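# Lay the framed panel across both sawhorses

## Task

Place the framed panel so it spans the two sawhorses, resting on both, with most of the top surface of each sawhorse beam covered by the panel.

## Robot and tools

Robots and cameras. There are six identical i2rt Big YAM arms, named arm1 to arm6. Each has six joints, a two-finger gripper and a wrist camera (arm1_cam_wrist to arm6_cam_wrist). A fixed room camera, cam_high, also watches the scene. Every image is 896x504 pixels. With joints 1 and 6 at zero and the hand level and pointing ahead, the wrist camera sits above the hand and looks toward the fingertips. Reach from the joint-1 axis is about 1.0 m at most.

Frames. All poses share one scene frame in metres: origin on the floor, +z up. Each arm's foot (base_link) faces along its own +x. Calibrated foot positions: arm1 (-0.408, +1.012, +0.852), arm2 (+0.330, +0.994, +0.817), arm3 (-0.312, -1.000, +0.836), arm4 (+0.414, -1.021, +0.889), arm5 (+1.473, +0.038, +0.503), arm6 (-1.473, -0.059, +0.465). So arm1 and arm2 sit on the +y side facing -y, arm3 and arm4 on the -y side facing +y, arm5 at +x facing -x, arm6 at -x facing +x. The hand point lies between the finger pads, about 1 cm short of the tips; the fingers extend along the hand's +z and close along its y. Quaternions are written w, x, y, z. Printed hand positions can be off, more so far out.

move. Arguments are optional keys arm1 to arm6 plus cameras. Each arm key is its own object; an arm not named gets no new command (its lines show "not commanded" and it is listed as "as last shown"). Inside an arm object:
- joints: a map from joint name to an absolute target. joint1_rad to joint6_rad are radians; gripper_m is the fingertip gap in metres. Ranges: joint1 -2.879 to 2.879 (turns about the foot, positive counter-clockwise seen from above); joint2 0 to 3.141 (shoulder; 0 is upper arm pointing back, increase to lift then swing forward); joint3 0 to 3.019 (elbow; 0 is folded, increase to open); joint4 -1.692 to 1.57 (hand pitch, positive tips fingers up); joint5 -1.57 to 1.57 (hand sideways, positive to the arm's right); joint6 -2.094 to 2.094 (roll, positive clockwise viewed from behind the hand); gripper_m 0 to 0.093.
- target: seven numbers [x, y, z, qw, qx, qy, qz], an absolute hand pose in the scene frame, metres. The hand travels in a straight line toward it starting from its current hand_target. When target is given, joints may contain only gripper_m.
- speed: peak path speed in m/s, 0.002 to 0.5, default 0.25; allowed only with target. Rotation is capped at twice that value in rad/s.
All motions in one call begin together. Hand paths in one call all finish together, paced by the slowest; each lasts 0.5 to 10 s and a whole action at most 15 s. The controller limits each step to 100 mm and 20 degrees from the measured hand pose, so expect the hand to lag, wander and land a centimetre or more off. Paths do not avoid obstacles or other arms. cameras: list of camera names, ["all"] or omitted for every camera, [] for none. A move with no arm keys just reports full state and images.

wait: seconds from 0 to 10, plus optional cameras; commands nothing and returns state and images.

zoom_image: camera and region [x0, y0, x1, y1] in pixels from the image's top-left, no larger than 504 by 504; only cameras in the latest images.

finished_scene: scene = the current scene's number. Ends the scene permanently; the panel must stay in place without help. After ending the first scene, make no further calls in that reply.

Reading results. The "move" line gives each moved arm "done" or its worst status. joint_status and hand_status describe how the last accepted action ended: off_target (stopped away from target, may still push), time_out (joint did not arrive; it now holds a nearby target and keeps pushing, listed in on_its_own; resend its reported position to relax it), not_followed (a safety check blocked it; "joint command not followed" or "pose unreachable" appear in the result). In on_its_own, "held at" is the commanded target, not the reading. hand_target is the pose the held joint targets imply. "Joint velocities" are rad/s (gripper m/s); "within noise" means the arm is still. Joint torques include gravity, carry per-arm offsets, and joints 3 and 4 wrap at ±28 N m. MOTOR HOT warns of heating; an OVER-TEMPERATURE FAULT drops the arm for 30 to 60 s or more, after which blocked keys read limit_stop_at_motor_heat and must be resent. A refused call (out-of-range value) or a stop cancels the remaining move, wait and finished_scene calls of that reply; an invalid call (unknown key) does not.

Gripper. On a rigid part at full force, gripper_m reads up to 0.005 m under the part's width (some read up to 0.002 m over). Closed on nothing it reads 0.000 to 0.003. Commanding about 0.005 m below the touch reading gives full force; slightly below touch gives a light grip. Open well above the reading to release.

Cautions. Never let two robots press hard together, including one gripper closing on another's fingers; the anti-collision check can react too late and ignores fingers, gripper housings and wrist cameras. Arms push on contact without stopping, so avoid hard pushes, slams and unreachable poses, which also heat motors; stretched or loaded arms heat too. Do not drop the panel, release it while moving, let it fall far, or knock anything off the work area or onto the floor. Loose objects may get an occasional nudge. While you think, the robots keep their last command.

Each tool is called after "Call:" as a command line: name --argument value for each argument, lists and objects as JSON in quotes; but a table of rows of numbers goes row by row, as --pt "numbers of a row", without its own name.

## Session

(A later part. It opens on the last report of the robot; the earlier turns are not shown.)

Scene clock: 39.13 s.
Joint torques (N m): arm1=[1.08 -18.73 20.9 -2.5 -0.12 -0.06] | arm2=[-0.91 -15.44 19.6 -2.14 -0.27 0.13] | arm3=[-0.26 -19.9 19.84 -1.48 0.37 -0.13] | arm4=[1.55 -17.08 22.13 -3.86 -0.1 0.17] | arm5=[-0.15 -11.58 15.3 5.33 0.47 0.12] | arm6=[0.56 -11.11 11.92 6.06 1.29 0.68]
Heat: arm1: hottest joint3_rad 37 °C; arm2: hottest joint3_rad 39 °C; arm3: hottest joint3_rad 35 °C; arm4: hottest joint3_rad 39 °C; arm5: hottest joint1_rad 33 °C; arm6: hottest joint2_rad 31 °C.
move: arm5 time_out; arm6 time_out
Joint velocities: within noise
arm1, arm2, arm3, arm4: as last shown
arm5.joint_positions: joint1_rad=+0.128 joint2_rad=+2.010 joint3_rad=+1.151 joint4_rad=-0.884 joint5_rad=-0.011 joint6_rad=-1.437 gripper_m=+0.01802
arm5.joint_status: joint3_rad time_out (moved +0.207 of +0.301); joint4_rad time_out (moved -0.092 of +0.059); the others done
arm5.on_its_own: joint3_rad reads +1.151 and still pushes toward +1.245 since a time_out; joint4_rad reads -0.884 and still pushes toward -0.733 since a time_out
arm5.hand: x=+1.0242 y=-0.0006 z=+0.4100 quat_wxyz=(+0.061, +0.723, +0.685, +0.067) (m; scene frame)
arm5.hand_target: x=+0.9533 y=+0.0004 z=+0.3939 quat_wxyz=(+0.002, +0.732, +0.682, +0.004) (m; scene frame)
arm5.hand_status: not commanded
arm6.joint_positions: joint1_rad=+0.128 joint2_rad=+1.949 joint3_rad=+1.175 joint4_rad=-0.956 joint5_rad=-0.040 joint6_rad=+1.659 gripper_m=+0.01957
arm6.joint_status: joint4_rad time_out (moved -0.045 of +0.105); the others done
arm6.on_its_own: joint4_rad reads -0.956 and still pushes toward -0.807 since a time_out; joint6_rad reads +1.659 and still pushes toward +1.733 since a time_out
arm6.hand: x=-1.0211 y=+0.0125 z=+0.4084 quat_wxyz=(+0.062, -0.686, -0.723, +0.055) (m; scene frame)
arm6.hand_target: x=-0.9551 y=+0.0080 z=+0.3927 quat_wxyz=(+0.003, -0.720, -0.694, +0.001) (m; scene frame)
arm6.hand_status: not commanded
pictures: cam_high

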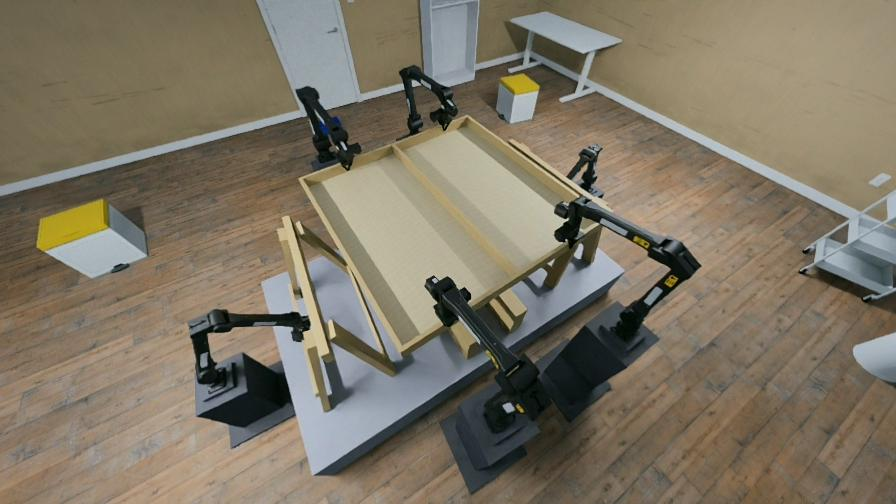

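Call:
move --arm5 '{"joints":{"joint1_rad":0.105,"joint2_rad":2.35,"joint3_rad":1.718,"joint4_rad":-0.939}}' --arm6 '{"joints":{"joint1_rad":0.07,"joint2_rad":2.302,"joint3_rad":1.729,"joint4_rad":-0.998}}'

Scene clock: 42.13 s.
Joint torques (N m): arm1=[1.08 -18.67 20.9 -2.5 -0.12 -0.06] | arm2=[-0.91 -15.38 19.62 -2.13 -0.27 0.13] | arm3=[-0.32 -19.84 19.85 -1.48 0.38 -0.13] | arm4=[1.38 -17.08 22.15 -3.88 -0.1 0.17] | arm5=[-0.26 -16.56 13.59 5.29 0.61 0.38] | arm6=[-0.21 -16.03 10.92 5.97 1.17 0.91]
Heat: arm1: hottest joint3_rad 38 °C; arm2: hottest joint3_rad 41 °C; arm3: hottest joint3_rad 36 °C; arm4: hottest joint3_rad 41 °C; arm5: hottest joint3_rad 34 °C; arm6: hottest joint2_rad 31 °C.
move: arm5 time_out; arm6 time_out
Joint velocities: within noise
arm1, arm2, arm3, arm4: as last shown
arm5.joint_positions: joint1_rad=+0.116 joint2_rad=+2.268 joint3_rad=+1.666 joint4_rad=-1.086 joint5_rad=-0.014 joint6_rad=-1.465 gripper_m=+0.02017
arm5.joint_status: joint4_rad time_out (moved -0.202 of -0.055); the others done
arm5.on_its_own: joint4_rad reads -1.086 and still pushes toward -0.939 since a time_out; joint6_rad reads -1.465 and still pushes toward -1.428 since a time_out
arm5.hand: x=+0.8728 y=-0.0061 z=+0.4123 quat_wxyz=(+0.046, +0.719, +0.692, +0.044) (m; scene frame)
arm5.hand_target: x=+0.8309 y=+0.0010 z=+0.3760 quat_wxyz=(+0.002, +0.737, +0.676, +0.004) (m; scene frame)
arm5.hand_status: not commanded
arm6.joint_positions: joint1_rad=+0.097 joint2_rad=+2.224 joint3_rad=+1.674 joint4_rad=-1.143 joint5_rad=-0.037 joint6_rad=+1.636 gripper_m=+0.02167
arm6.joint_status: joint4_rad time_out (moved -0.187 of -0.042); the others done
arm6.on_its_own: joint4_rad reads -1.143 and still pushes toward -0.998 since a time_out; joint6_rad reads +1.636 and still pushes toward +1.733 since a time_out
arm6.hand: x=-0.8768 y=+0.0144 z=+0.4072 quat_wxyz=(+0.050, -0.689, -0.721, +0.040) (m; scene frame)
arm6.hand_target: x=-0.8301 y=-0.0026 z=+0.3746 quat_wxyz=(+0.002, -0.733, -0.680, +0.001) (m; scene frame)
arm6.hand_status: not commanded
pictures: arm1_cam_wrist, arm2_cam_wrist, arm3_cam_wrist, arm4_cam_wrist, arm5_cam_wrist, arm6_cam_wrist, cam_high

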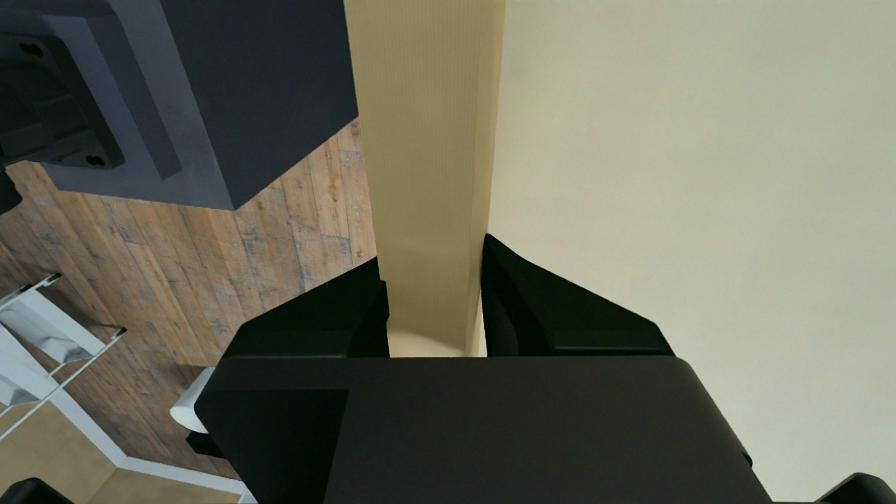

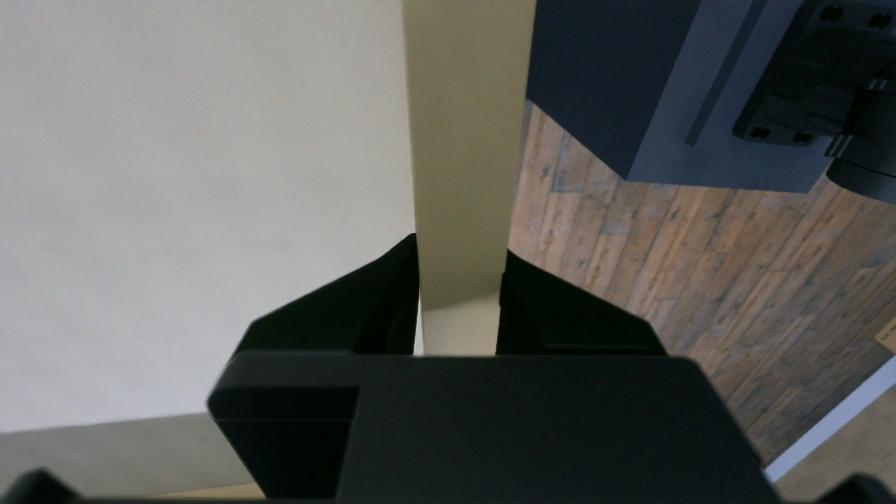

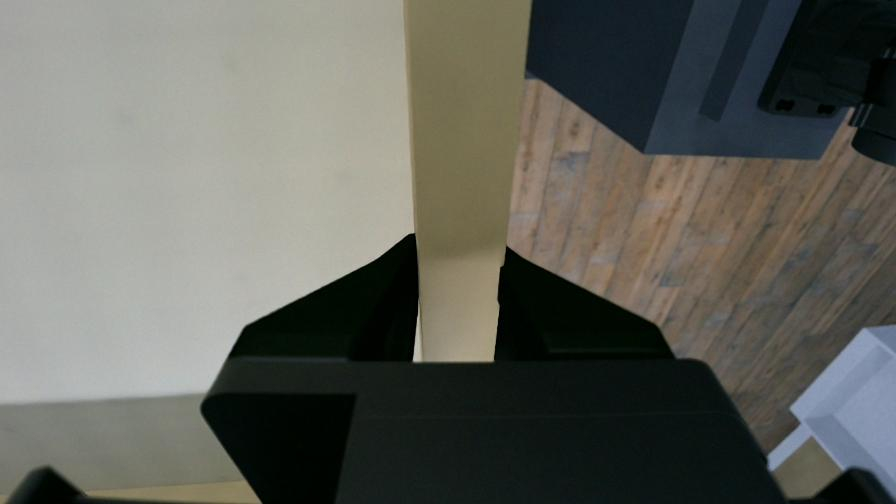

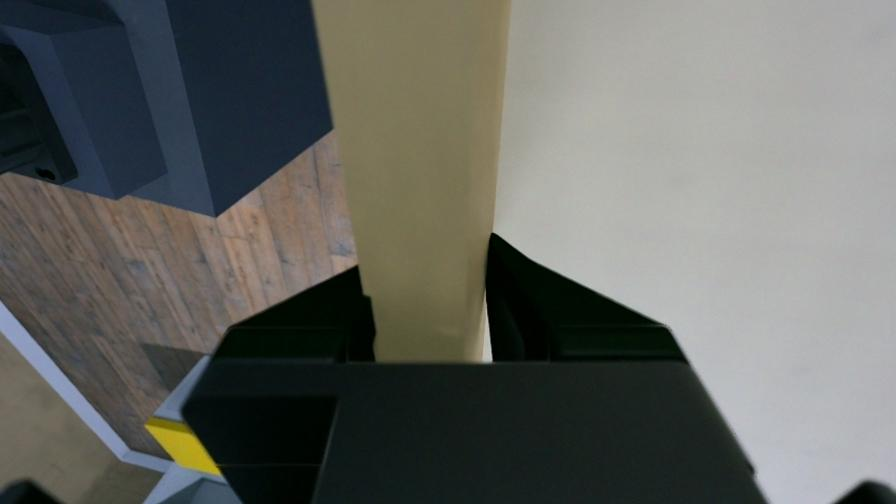

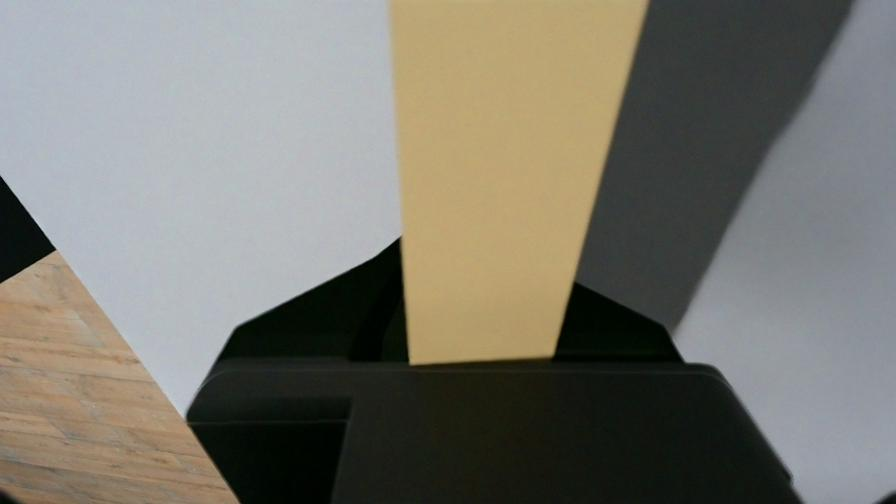

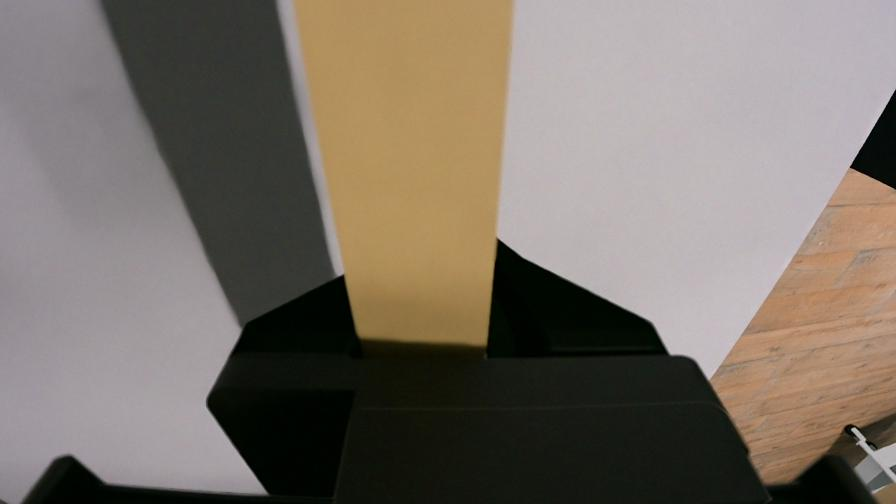

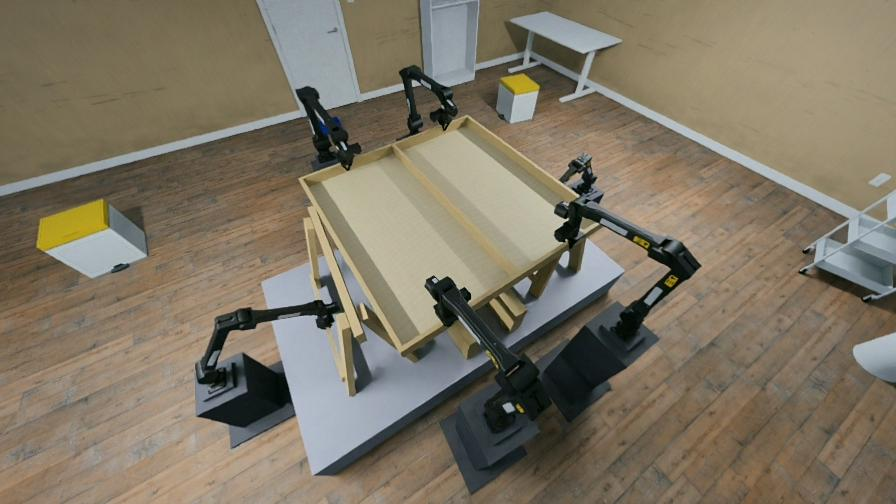

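Call:
move --arm5 '{"joints":{"joint1_rad":0.092,"joint2_rad":2.543,"joint3_rad":2.077,"joint4_rad":-1.105}}' --arm6 '{"joints":{"joint1_rad":0.05,"joint2_rad":2.502,"joint3_rad":2.088,"joint4_rad":-1.157}}' --cameras '["cam_high"]'

Call:
zoom_image --camera "cam_high" --region '[240, 100, 640, 460]'

Scene clock: 44.93 s.
Joint torques (N m): arm1=[1.14 -18.73 20.92 -2.5 -0.12 -0.06] | arm2=[-0.91 -15.38 19.59 -2.13 -0.28 0.14] | arm3=[-0.38 -19.84 19.84 -1.5 0.37 -0.13] | arm4=[1.73 -17.03 22.13 -3.85 -0.1 0.16] | arm5=[-0.67 -17.2 16.9 5.71 0.78 0.49] | arm6=[-0.85 -16.79 13.42 6.09 1.4 0.95]
Heat: arm1: hottest joint3_rad 40 °C; arm2: hottest joint3_rad 42 °C; arm3: hottest joint3_rad 37 °C; arm4: hottest joint3_rad 43 °C; arm5: hottest joint3_rad 34 °C; arm6: hottest joint2_rad 31 °C.
move: arm5 time_out; arm6 time_out
Joint velocities: within noise
arm1, arm2, arm3, arm4: as last shown
arm5.joint_positions: joint1_rad=+0.109 joint2_rad=+2.436 joint3_rad=+1.997 joint4_rad=-1.265 joint5_rad=-0.018 joint6_rad=-1.478 gripper_m=+0.01919
arm5.joint_status: joint4_rad time_out (moved -0.179 of -0.019); the others done
arm5.on_its_own: joint4_rad reads -1.265 and still pushes toward -1.105 since a time_out; joint6_rad reads -1.478 and still pushes toward -1.428 since a time_out
arm5.hand: x=+0.8082 y=-0.0062 z=+0.4136 quat_wxyz=(+0.053, +0.717, +0.694, +0.048) (m; scene frame)
arm5.hand_target: x=+0.7610 y=+0.0061 z=+0.3649 quat_wxyz=(+0.002, +0.741, +0.672, +0.004) (m; scene frame)
arm5.hand_status: not commanded
arm6.joint_positions: joint1_rad=+0.086 joint2_rad=+2.401 joint3_rad=+2.008 joint4_rad=-1.305 joint5_rad=-0.042 joint6_rad=+1.632 gripper_m=+0.02121
arm6.joint_status: joint4_rad time_out (moved -0.162 of -0.014); the others done
arm6.on_its_own: joint4_rad reads -1.305 and still pushes toward -1.157 since a time_out; joint6_rad reads +1.632 and still pushes toward +1.733 since a time_out
arm6.hand: x=-0.8092 y=+0.0156 z=+0.4066 quat_wxyz=(+0.054, -0.692, -0.719, +0.040) (m; scene frame)
arm6.hand_target: x=-0.7597 y=-0.0106 z=+0.3628 quat_wxyz=(+0.002, -0.740, -0.673, +0.001) (m; scene frame)
arm6.hand_status: not commanded
pictures: cam_high

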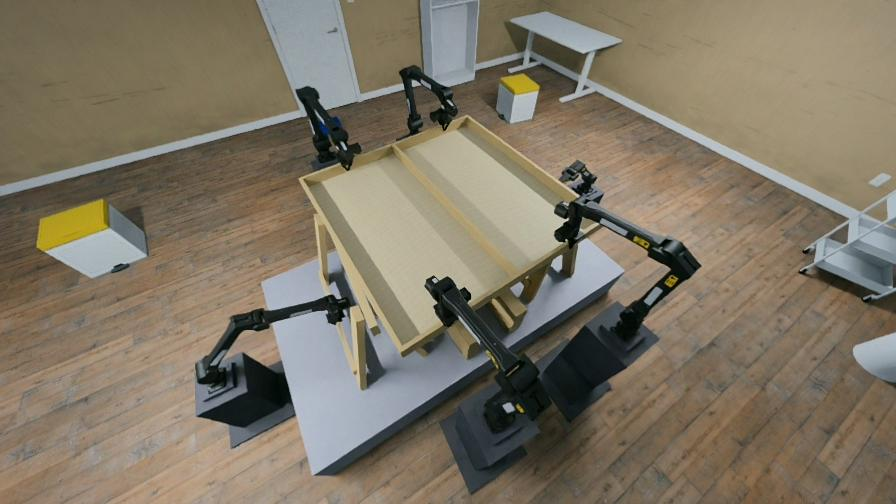

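Scaled by 1.260.

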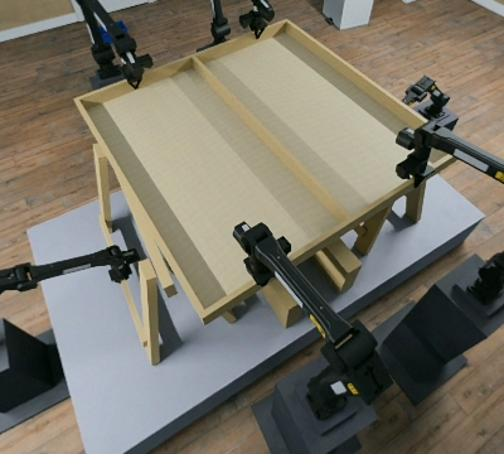

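Call:
move --arm5 '{"joints":{"joint1_rad":0.078,"joint2_rad":2.696,"joint3_rad":2.367,"joint4_rad":-1.242}}' --arm6 '{"joints":{"joint1_rad":0.035,"joint2_rad":2.642,"joint3_rad":2.348,"joint4_rad":-1.277}}' --cameras '["cam_high"]'

Call:
zoom_image --camera "cam_high" --region '[240, 100, 640, 460]'

Scene clock: 48.13 s.
Joint torques (N m): arm1=[1.14 -18.67 20.9 -2.5 -0.12 -0.06] | arm2=[-0.85 -15.38 19.59 -2.15 -0.27 0.13] | arm3=[-0.26 -19.84 19.85 -1.5 0.38 -0.13] | arm4=[1.55 -16.85 22.11 -3.86 -0.09 0.17] | arm5=[-1.32 -17.96 18.33 6.04 0.73 0.56] | arm6=[-1.44 -17.67 14.2 6.38 1.36 0.93]
Heat: arm1: hottest joint3_rad 41 °C; arm2: hottest joint3_rad 44 °C; arm3: hottest joint3_rad 38 °C; arm4: hottest joint3_rad 45 °C; arm5: hottest joint3_rad 35 °C; arm6: hottest joint2_rad 31 °C.
move: arm5 time_out; arm6 time_out
Joint velocities: within noise
arm1, arm2, arm3, arm4: as last shown
arm5.joint_positions: joint1_rad=+0.103 joint2_rad=+2.577 joint3_rad=+2.278 joint4_rad=-1.412 joint5_rad=-0.017 joint6_rad=-1.486 gripper_m=+0.01869
arm5.joint_status: joint4_rad time_out (moved -0.148 of +0.023); the others done
arm5.on_its_own: joint4_rad reads -1.412 and still pushes toward -1.242 since a time_out; joint6_rad reads -1.486 and still pushes toward -1.428 since a time_out
arm5.hand: x=+0.7668 y=-0.0047 z=+0.4145 quat_wxyz=(+0.055, +0.716, +0.695, +0.051) (m; scene frame)
arm5.hand_target: x=+0.7205 y=+0.0151 z=+0.3575 quat_wxyz=(+0.002, +0.746, +0.666, +0.004) (m; scene frame)
arm5.hand_status: not commanded
arm6.joint_positions: joint1_rad=+0.079 joint2_rad=+2.531 joint3_rad=+2.262 joint4_rad=-1.433 joint5_rad=-0.041 joint6_rad=+1.634 gripper_m=+0.02091
arm6.joint_status: joint4_rad time_out (moved -0.128 of +0.028); the others done
arm6.on_its_own: joint4_rad reads -1.433 and still pushes toward -1.277 since a time_out; joint6_rad reads +1.634 and still pushes toward +1.733 since a time_out
arm6.hand: x=-0.7707 y=+0.0146 z=+0.4069 quat_wxyz=(+0.055, -0.695, -0.716, +0.041) (m; scene frame)
arm6.hand_target: x=-0.7226 y=-0.0197 z=+0.3562 quat_wxyz=(+0.002, -0.745, -0.667, +0.000) (m; scene frame)
arm6.hand_status: not commanded
pictures: cam_high

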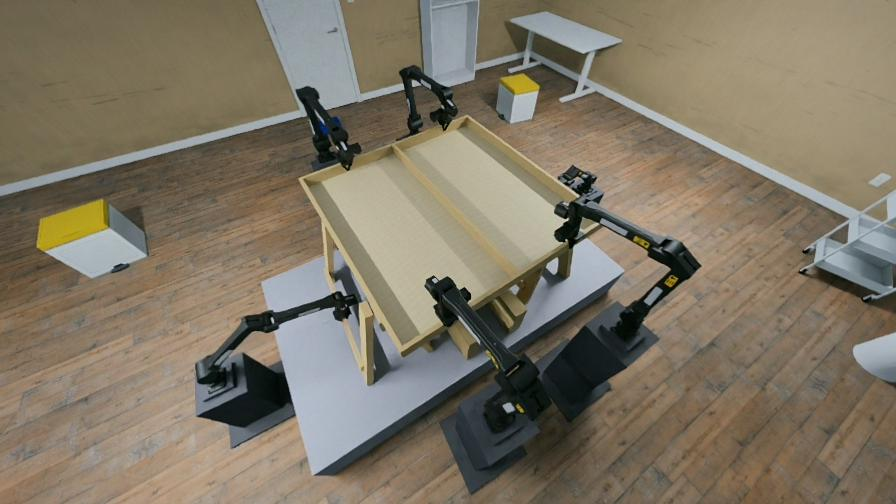

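Scaled by 1.260.

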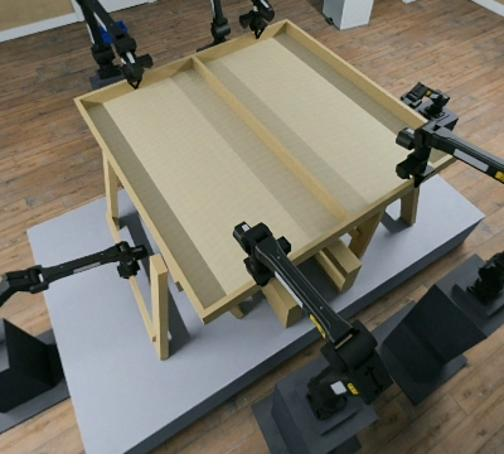

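Call:
move --arm5 '{"joints":{"joint1_rad":0.078,"joint2_rad":2.84,"joint3_rad":2.64,"joint4_rad":-1.386}}' --arm6 '{"joints":{"joint1_rad":0.035,"joint2_rad":2.78,"joint3_rad":2.61,"joint4_rad":-1.416}}' --cameras '["cam_high","arm6_cam_wrist","arm5_cam_wrist"]'

Call:
zoom_image --camera "cam_high" --region '[240, 100, 640, 460]'

Scene clock: 50.83 s.
Joint torques (N m): arm1=[1.14 -18.73 20.92 -2.5 -0.12 -0.06] | arm2=[-0.91 -15.44 19.62 -2.13 -0.27 0.14] | arm3=[-0.32 -19.9 19.86 -1.47 0.38 -0.13] | arm4=[1.44 -17.03 22.13 -3.88 -0.1 0.17] | arm5=[-1.32 -18.55 18.56 6.16 0.61 0.55] | arm6=[-1.26 -18.73 13.98 6.46 1.34 0.9]
Heat: arm1: hottest joint3_rad 42 °C; arm2: hottest joint3_rad 45 °C; arm3: hottest joint3_rad 39 °C; arm4: hottest joint3_rad 46 °C; arm5: hottest joint3_rad 36 °C; arm6: hottest joint2_rad 31 °C.
move: arm5 time_out; arm6 time_out
Joint velocities: within noise
arm1, arm2, arm3, arm4: as last shown
arm3.hand_target: x=-0.3589 y=-0.6047 z=+1.1741 quat_wxyz=(+0.004, +0.024, -0.999, -0.040) (m; scene frame)
arm5.joint_positions: joint1_rad=+0.102 joint2_rad=+2.714 joint3_rad=+2.552 joint4_rad=-1.560 joint5_rad=-0.015 joint6_rad=-1.485 gripper_m=+0.01833
arm5.joint_status: joint4_rad time_out (moved -0.148 of +0.026); the others done
arm5.on_its_own: joint4_rad reads -1.560 and still pushes toward -1.386 since a time_out; joint6_rad reads -1.485 and still pushes toward -1.428 since a time_out
arm5.hand: x=+0.7411 y=-0.0047 z=+0.4153 quat_wxyz=(+0.058, +0.716, +0.693, +0.056) (m; scene frame)
arm5.hand_target: x=+0.7007 y=+0.0145 z=+0.3506 quat_wxyz=(+0.007, +0.746, +0.666, +0.010) (m; scene frame)
arm5.hand_status: not commanded
arm6.joint_positions: joint1_rad=+0.076 joint2_rad=+2.668 joint3_rad=+2.530 joint4_rad=-1.574 joint5_rad=-0.041 joint6_rad=+1.637 gripper_m=+0.02041
arm6.joint_status: joint4_rad time_out (moved -0.141 of +0.017); the others done
arm6.on_its_own: joint4_rad reads -1.574 and still pushes toward -1.416 since a time_out; joint6_rad reads +1.637 and still pushes toward +1.733 since a time_out
arm6.hand: x=-0.7443 y=+0.0148 z=+0.4072 quat_wxyz=(+0.059, -0.697, -0.713, +0.045) (m; scene frame)
arm6.hand_target: x=-0.7022 y=-0.0186 z=+0.3508 quat_wxyz=(+0.007, -0.745, -0.667, +0.006) (m; scene frame)
arm6.hand_status: not commanded
pictures: arm5_cam_wrist, arm6_cam_wrist, cam_high

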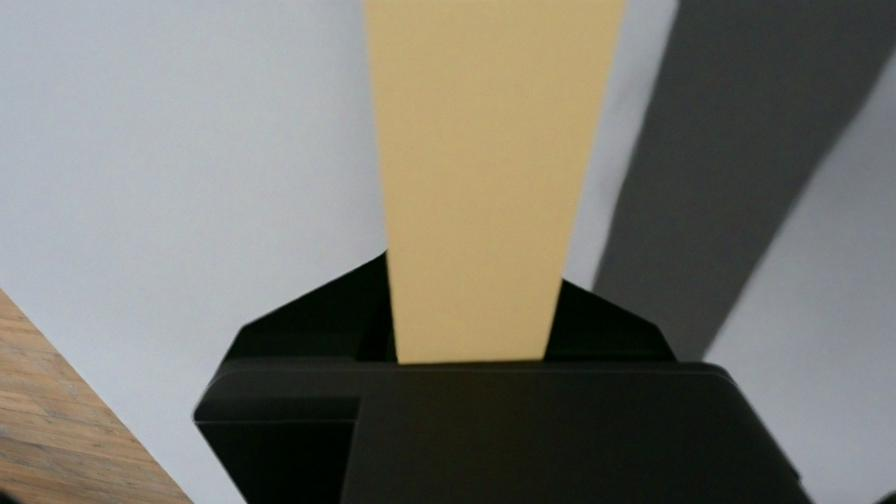

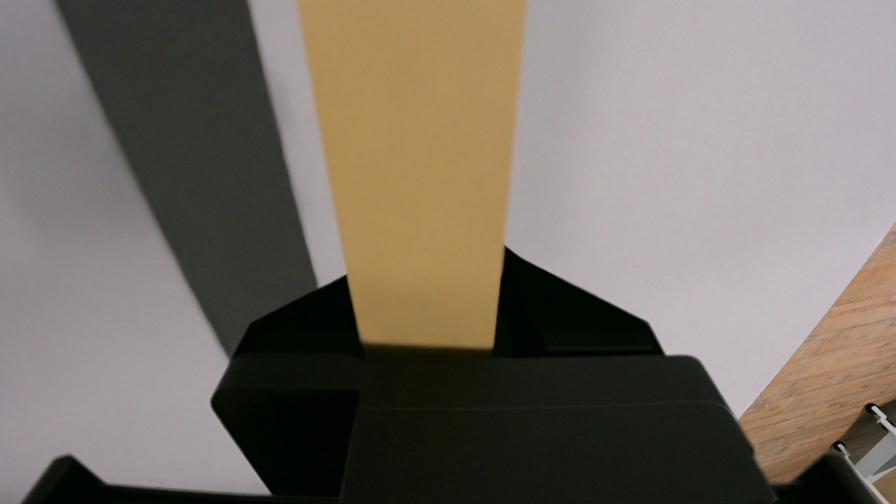

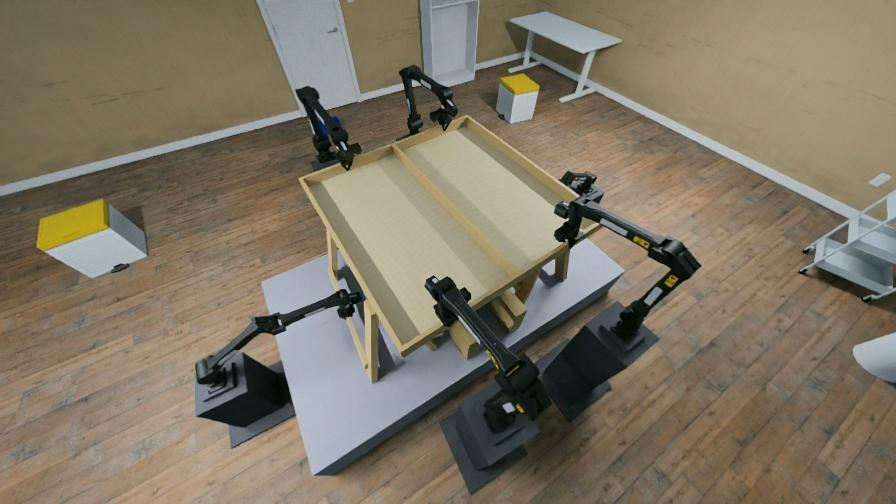

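Scaled by 1.260.

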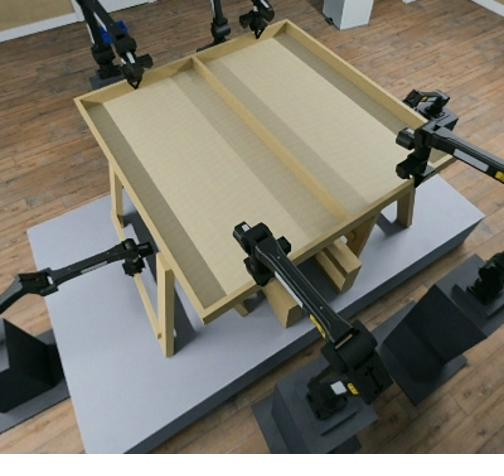

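Call:
move --arm1 '{"target":[-0.362,0.572,1.10,0,-0.025,1,0],"speed":0.06}' --arm2 '{"target":[0.358,0.615,1.10,0,1,0.025,0],"speed":0.06}' --arm3 '{"target":[-0.359,-0.60,1.10,0,-0.025,1,0],"speed":0.06}' --arm4 '{"target":[0.361,-0.555,1.10,0,1,0.025,0],"speed":0.06}' --cameras '["cam_high"]'

Call:
move --arm1 '{"target":[-0.362,0.572,1.04,0,-0.025,1,0],"speed":0.06}' --arm2 '{"target":[0.358,0.615,1.04,0,1,0.025,0],"speed":0.06}' --arm3 '{"target":[-0.359,-0.60,1.04,0,-0.025,1,0],"speed":0.06}' --arm4 '{"target":[0.361,-0.555,1.04,0,1,0.025,0],"speed":0.06}' --cameras '["cam_high"]'

Scene clock: 53.20 s.
Joint torques (N m): arm1=[0.91 -17.73 13.49 0.03 0.26 -0.06] | arm2=[-1.03 -12.4 14.05 -1.06 0.09 0.17] | arm3=[-0.5 -18.43 13.39 -0.75 0.12 -0.15] | arm4=[1.61 -15.74 13.23 -0.87 -0.46 0.13] | arm5=[-1.32 -18.61 18.56 6.17 0.62 0.55] | arm6=[-1.2 -18.73 14 6.46 1.34 0.9]
Heat: arm1: hottest joint3_rad 43 °C; arm2: hottest joint3_rad 45 °C; arm3: hottest joint3_rad 39 °C; arm4: hottest joint3_rad 46 °C; arm5: hottest joint3_rad 37 °C; arm6: hottest joint2_rad 31 °C.
move: arm1 off_target; arm2 off_target; arm3 off_target; arm4 off_target
Joint velocities: within noise
arm1.joint_positions: joint1_rad=+0.083 joint2_rad=+1.542 joint3_rad=+1.368 joint4_rad=-1.516 joint5_rad=+0.003 joint6_rad=-1.510 gripper_m=+0.02136
arm1.joint_status: not commanded
arm1.hand: x=-0.3648 y=+0.5885 z=+1.0498 quat_wxyz=(+0.002, +0.024, -0.998, -0.061) (m; scene frame)
arm1.hand_target: x=-0.3624 y=+0.5754 z=+1.0994 quat_wxyz=(+0.000, +0.025, -1.000, +0.000) (m; scene frame)
arm1.hand_status: off_target (0.053 m and 7.0 deg from the pose sent, 0.023 m and 8.9 deg at the start)
arm2.joint_positions: joint1_rad=+0.141 joint2_rad=+1.377 joint3_rad=+1.285 joint4_rad=-1.580 joint5_rad=+0.002 joint6_rad=+1.576 gripper_m=+0.02029
arm2.joint_status: not commanded
arm2.hand: x=+0.3563 y=+0.6234 z=+1.0493 quat_wxyz=(+0.051, -0.998, -0.034, +0.003) (m; scene frame)
arm2.hand_target: x=+0.3577 y=+0.6180 z=+1.0982 quat_wxyz=(+0.000, -1.000, -0.025, -0.001) (m; scene frame)
arm2.hand_status: off_target (0.051 m and 6.0 deg from the pose sent, 0.031 m and 5.0 deg at the start)
arm3.joint_positions: joint1_rad=+0.128 joint2_rad=+1.428 joint3_rad=+1.305 joint4_rad=-1.533 joint5_rad=+0.005 joint6_rad=+1.652 gripper_m=+0.01964
arm3.joint_status: not commanded
arm3.hand: x=-0.3591 y=-0.6061 z=+1.0511 quat_wxyz=(-0.004, +0.024, -0.998, +0.050) (m; scene frame)
arm3.hand_target: x=-0.3588 y=-0.6025 z=+1.0982 quat_wxyz=(+0.000, +0.025, -1.000, +0.000) (m; scene frame)
arm3.hand_status: off_target (0.049 m and 5.7 deg from the pose sent, 0.014 m and 5.6 deg at the start)
arm4.joint_positions: joint1_rad=+0.221 joint2_rad=+1.628 joint3_rad=+1.376 joint4_rad=-1.421 joint5_rad=+0.008 joint6_rad=-1.518 gripper_m=+0.02367
arm4.joint_status: not commanded
arm4.hand: x=+0.3664 y=-0.5692 z=+1.0555 quat_wxyz=(+0.046, +0.999, +0.028, +0.008) (m; scene frame)
arm4.hand_target: x=+0.3613 y=-0.5574 z=+1.0993 quat_wxyz=(+0.000, +1.000, +0.025, +0.000) (m; scene frame)
arm4.hand_status: off_target (0.047 m and 5.4 deg from the pose sent, 0.027 m and 7.7 deg at the start)
arm5, arm6: as last shown
arm5.on_its_own: joint4_rad reads -1.560 and still pushes toward -1.386 since a time_out; joint6_rad reads -1.485 and still pushes toward -1.428 since a time_out
arm6.on_its_own: joint4_rad reads -1.574 and still pushes toward -1.416 since a time_out; joint6_rad reads +1.637 and still pushes toward +1.733 since a time_out
pictures: cam_high

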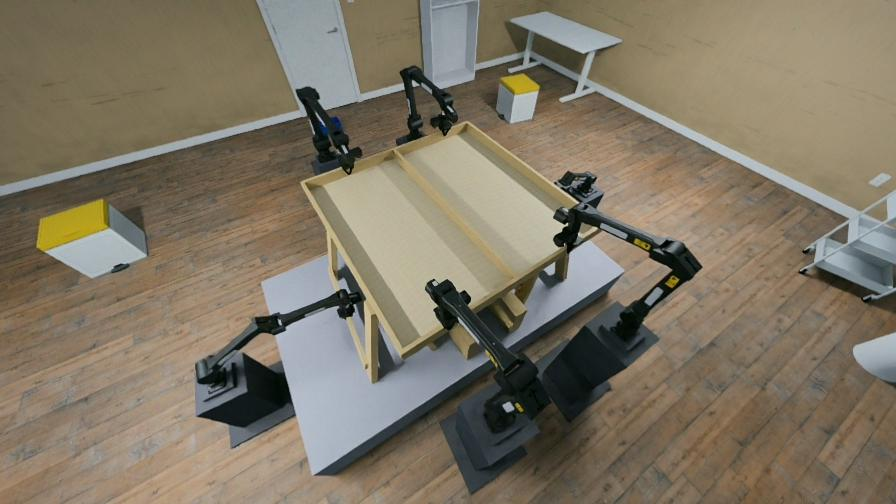

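Scene clock: 54.77 s.
Joint torques (N m): arm1=[0.79 -14.68 10.55 1.05 0.2 -0.06] | arm2=[-0.97 -10.7 10.22 0.42 0.12 0.17] | arm3=[-0.5 -16.03 9.72 0.55 0.1 -0.17] | arm4=[1.79 -13.86 10.11 0.05 -0.38 0.13] | arm5=[-1.26 -18.73 18.33 6.22 0.62 0.55] | arm6=[-1.2 -18.78 13.93 6.48 1.38 0.9]
Heat: arm1: hottest joint3_rad 43 °C; arm2: hottest joint3_rad 45 °C; arm3: hottest joint3_rad 38 °C; arm4: hottest joint3_rad 46 °C; arm5: hottest joint3_rad 37 °C; arm6: hottest joint2_rad 31 °C.
move: arm1 off_target; arm2 off_target; arm3 off_target; arm4 off_target
Joint velocities: within noise
arm1.joint_positions: joint1_rad=+0.083 joint2_rad=+1.533 joint3_rad=+1.279 joint4_rad=-1.389 joint5_rad=+0.005 joint6_rad=-1.510 gripper_m=+0.01970
arm1.joint_status: not commanded
arm1.hand: x=-0.3646 y=+0.5868 z=+1.0195 quat_wxyz=(+0.001, +0.024, -0.999, -0.038) (m; scene frame)
arm1.hand_target: x=-0.3621 y=+0.5728 z=+1.0405 quat_wxyz=(+0.000, +0.025, -1.000, +0.000) (m; scene frame)
arm1.hand_status: off_target (0.025 m and 4.3 deg from the pose sent, 0.019 m and 7.0 deg at the start)
arm2.joint_positions: joint1_rad=+0.141 joint2_rad=+1.371 joint3_rad=+1.191 joint4_rad=-1.464 joint5_rad=+0.001 joint6_rad=+1.576 gripper_m=+0.01997
arm2.joint_status: not commanded
arm2.hand: x=+0.3564 y=+0.6234 z=+1.0156 quat_wxyz=(+0.037, -0.999, -0.034, +0.002) (m; scene frame)
arm2.hand_target: x=+0.3579 y=+0.6158 z=+1.0400 quat_wxyz=(+0.000, -1.000, -0.025, +0.000) (m; scene frame)
arm2.hand_status: off_target (0.026 m and 4.4 deg from the pose sent, 0.013 m and 6.0 deg at the start)
arm3.joint_positions: joint1_rad=+0.128 joint2_rad=+1.421 joint3_rad=+1.215 joint4_rad=-1.408 joint5_rad=+0.006 joint6_rad=+1.652 gripper_m=+0.01899
arm3.joint_status: not commanded
arm3.hand: x=-0.3595 y=-0.6044 z=+1.0189 quat_wxyz=(-0.002, +0.023, -0.999, +0.029) (m; scene frame)
arm3.hand_target: x=-0.3589 y=-0.6004 z=+1.0397 quat_wxyz=(+0.000, +0.025, -1.000, +0.000) (m; scene frame)
arm3.hand_status: off_target (0.022 m and 3.4 deg from the pose sent, 0.013 m and 5.7 deg at the start)
arm4.joint_positions: joint1_rad=+0.221 joint2_rad=+1.641 joint3_rad=+1.297 joint4_rad=-1.292 joint5_rad=+0.007 joint6_rad=-1.518 gripper_m=+0.02203
arm4.joint_status: not commanded
arm4.hand: x=+0.3657 y=-0.5651 z=+1.0205 quat_wxyz=(+0.027, +0.999, +0.028, +0.006) (m; scene frame)
arm4.hand_target: x=+0.3611 y=-0.5555 z=+1.0402 quat_wxyz=(+0.000, +1.000, +0.025, +0.000) (m; scene frame)
arm4.hand_status: off_target (0.022 m and 3.2 deg from the pose sent, 0.022 m and 5.3 deg at the start)
arm5.joint_positions: joint1_rad=+0.102 joint2_rad=+2.716 joint3_rad=+2.555 joint4_rad=-1.561 joint5_rad=-0.015 joint6_rad=-1.485 gripper_m=+0.01833
arm5.joint_status: not commanded
arm5.on_its_own: joint4_rad reads -1.561 and still pushes toward -1.386 since a time_out; joint6_rad reads -1.485 and still pushes toward -1.428 since a time_out
arm5.hand: x=+0.7408 y=-0.0047 z=+0.4151 quat_wxyz=(+0.058, +0.716, +0.693, +0.055) (m; scene frame)
arm5.hand_target: x=+0.7007 y=+0.0144 z=+0.3506 quat_wxyz=(+0.007, +0.745, +0.666, +0.010) (m; scene frame)
arm5.hand_status: not commanded
arm6.joint_positions: joint1_rad=+0.076 joint2_rad=+2.668 joint3_rad=+2.530 joint4_rad=-1.575 joint5_rad=-0.042 joint6_rad=+1.637 gripper_m=+0.02041
arm6.joint_status: not commanded
arm6.on_its_own: joint4_rad reads -1.575 and still pushes toward -1.416 since a time_out; joint6_rad reads +1.637 and still pushes toward +1.733 since a time_out
arm6.hand: x=-0.7443 y=+0.0147 z=+0.4070 quat_wxyz=(+0.059, -0.697, -0.713, +0.045) (m; scene frame)
arm6.hand_target: x=-0.7023 y=-0.0186 z=+0.3507 quat_wxyz=(+0.007, -0.745, -0.667, +0.006) (m; scene frame)
arm6.hand_status: not commanded
pictures: cam_high

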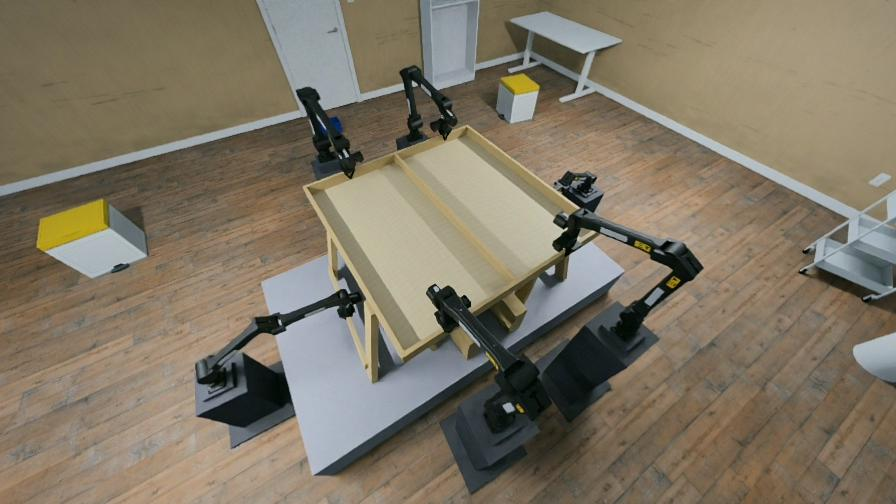

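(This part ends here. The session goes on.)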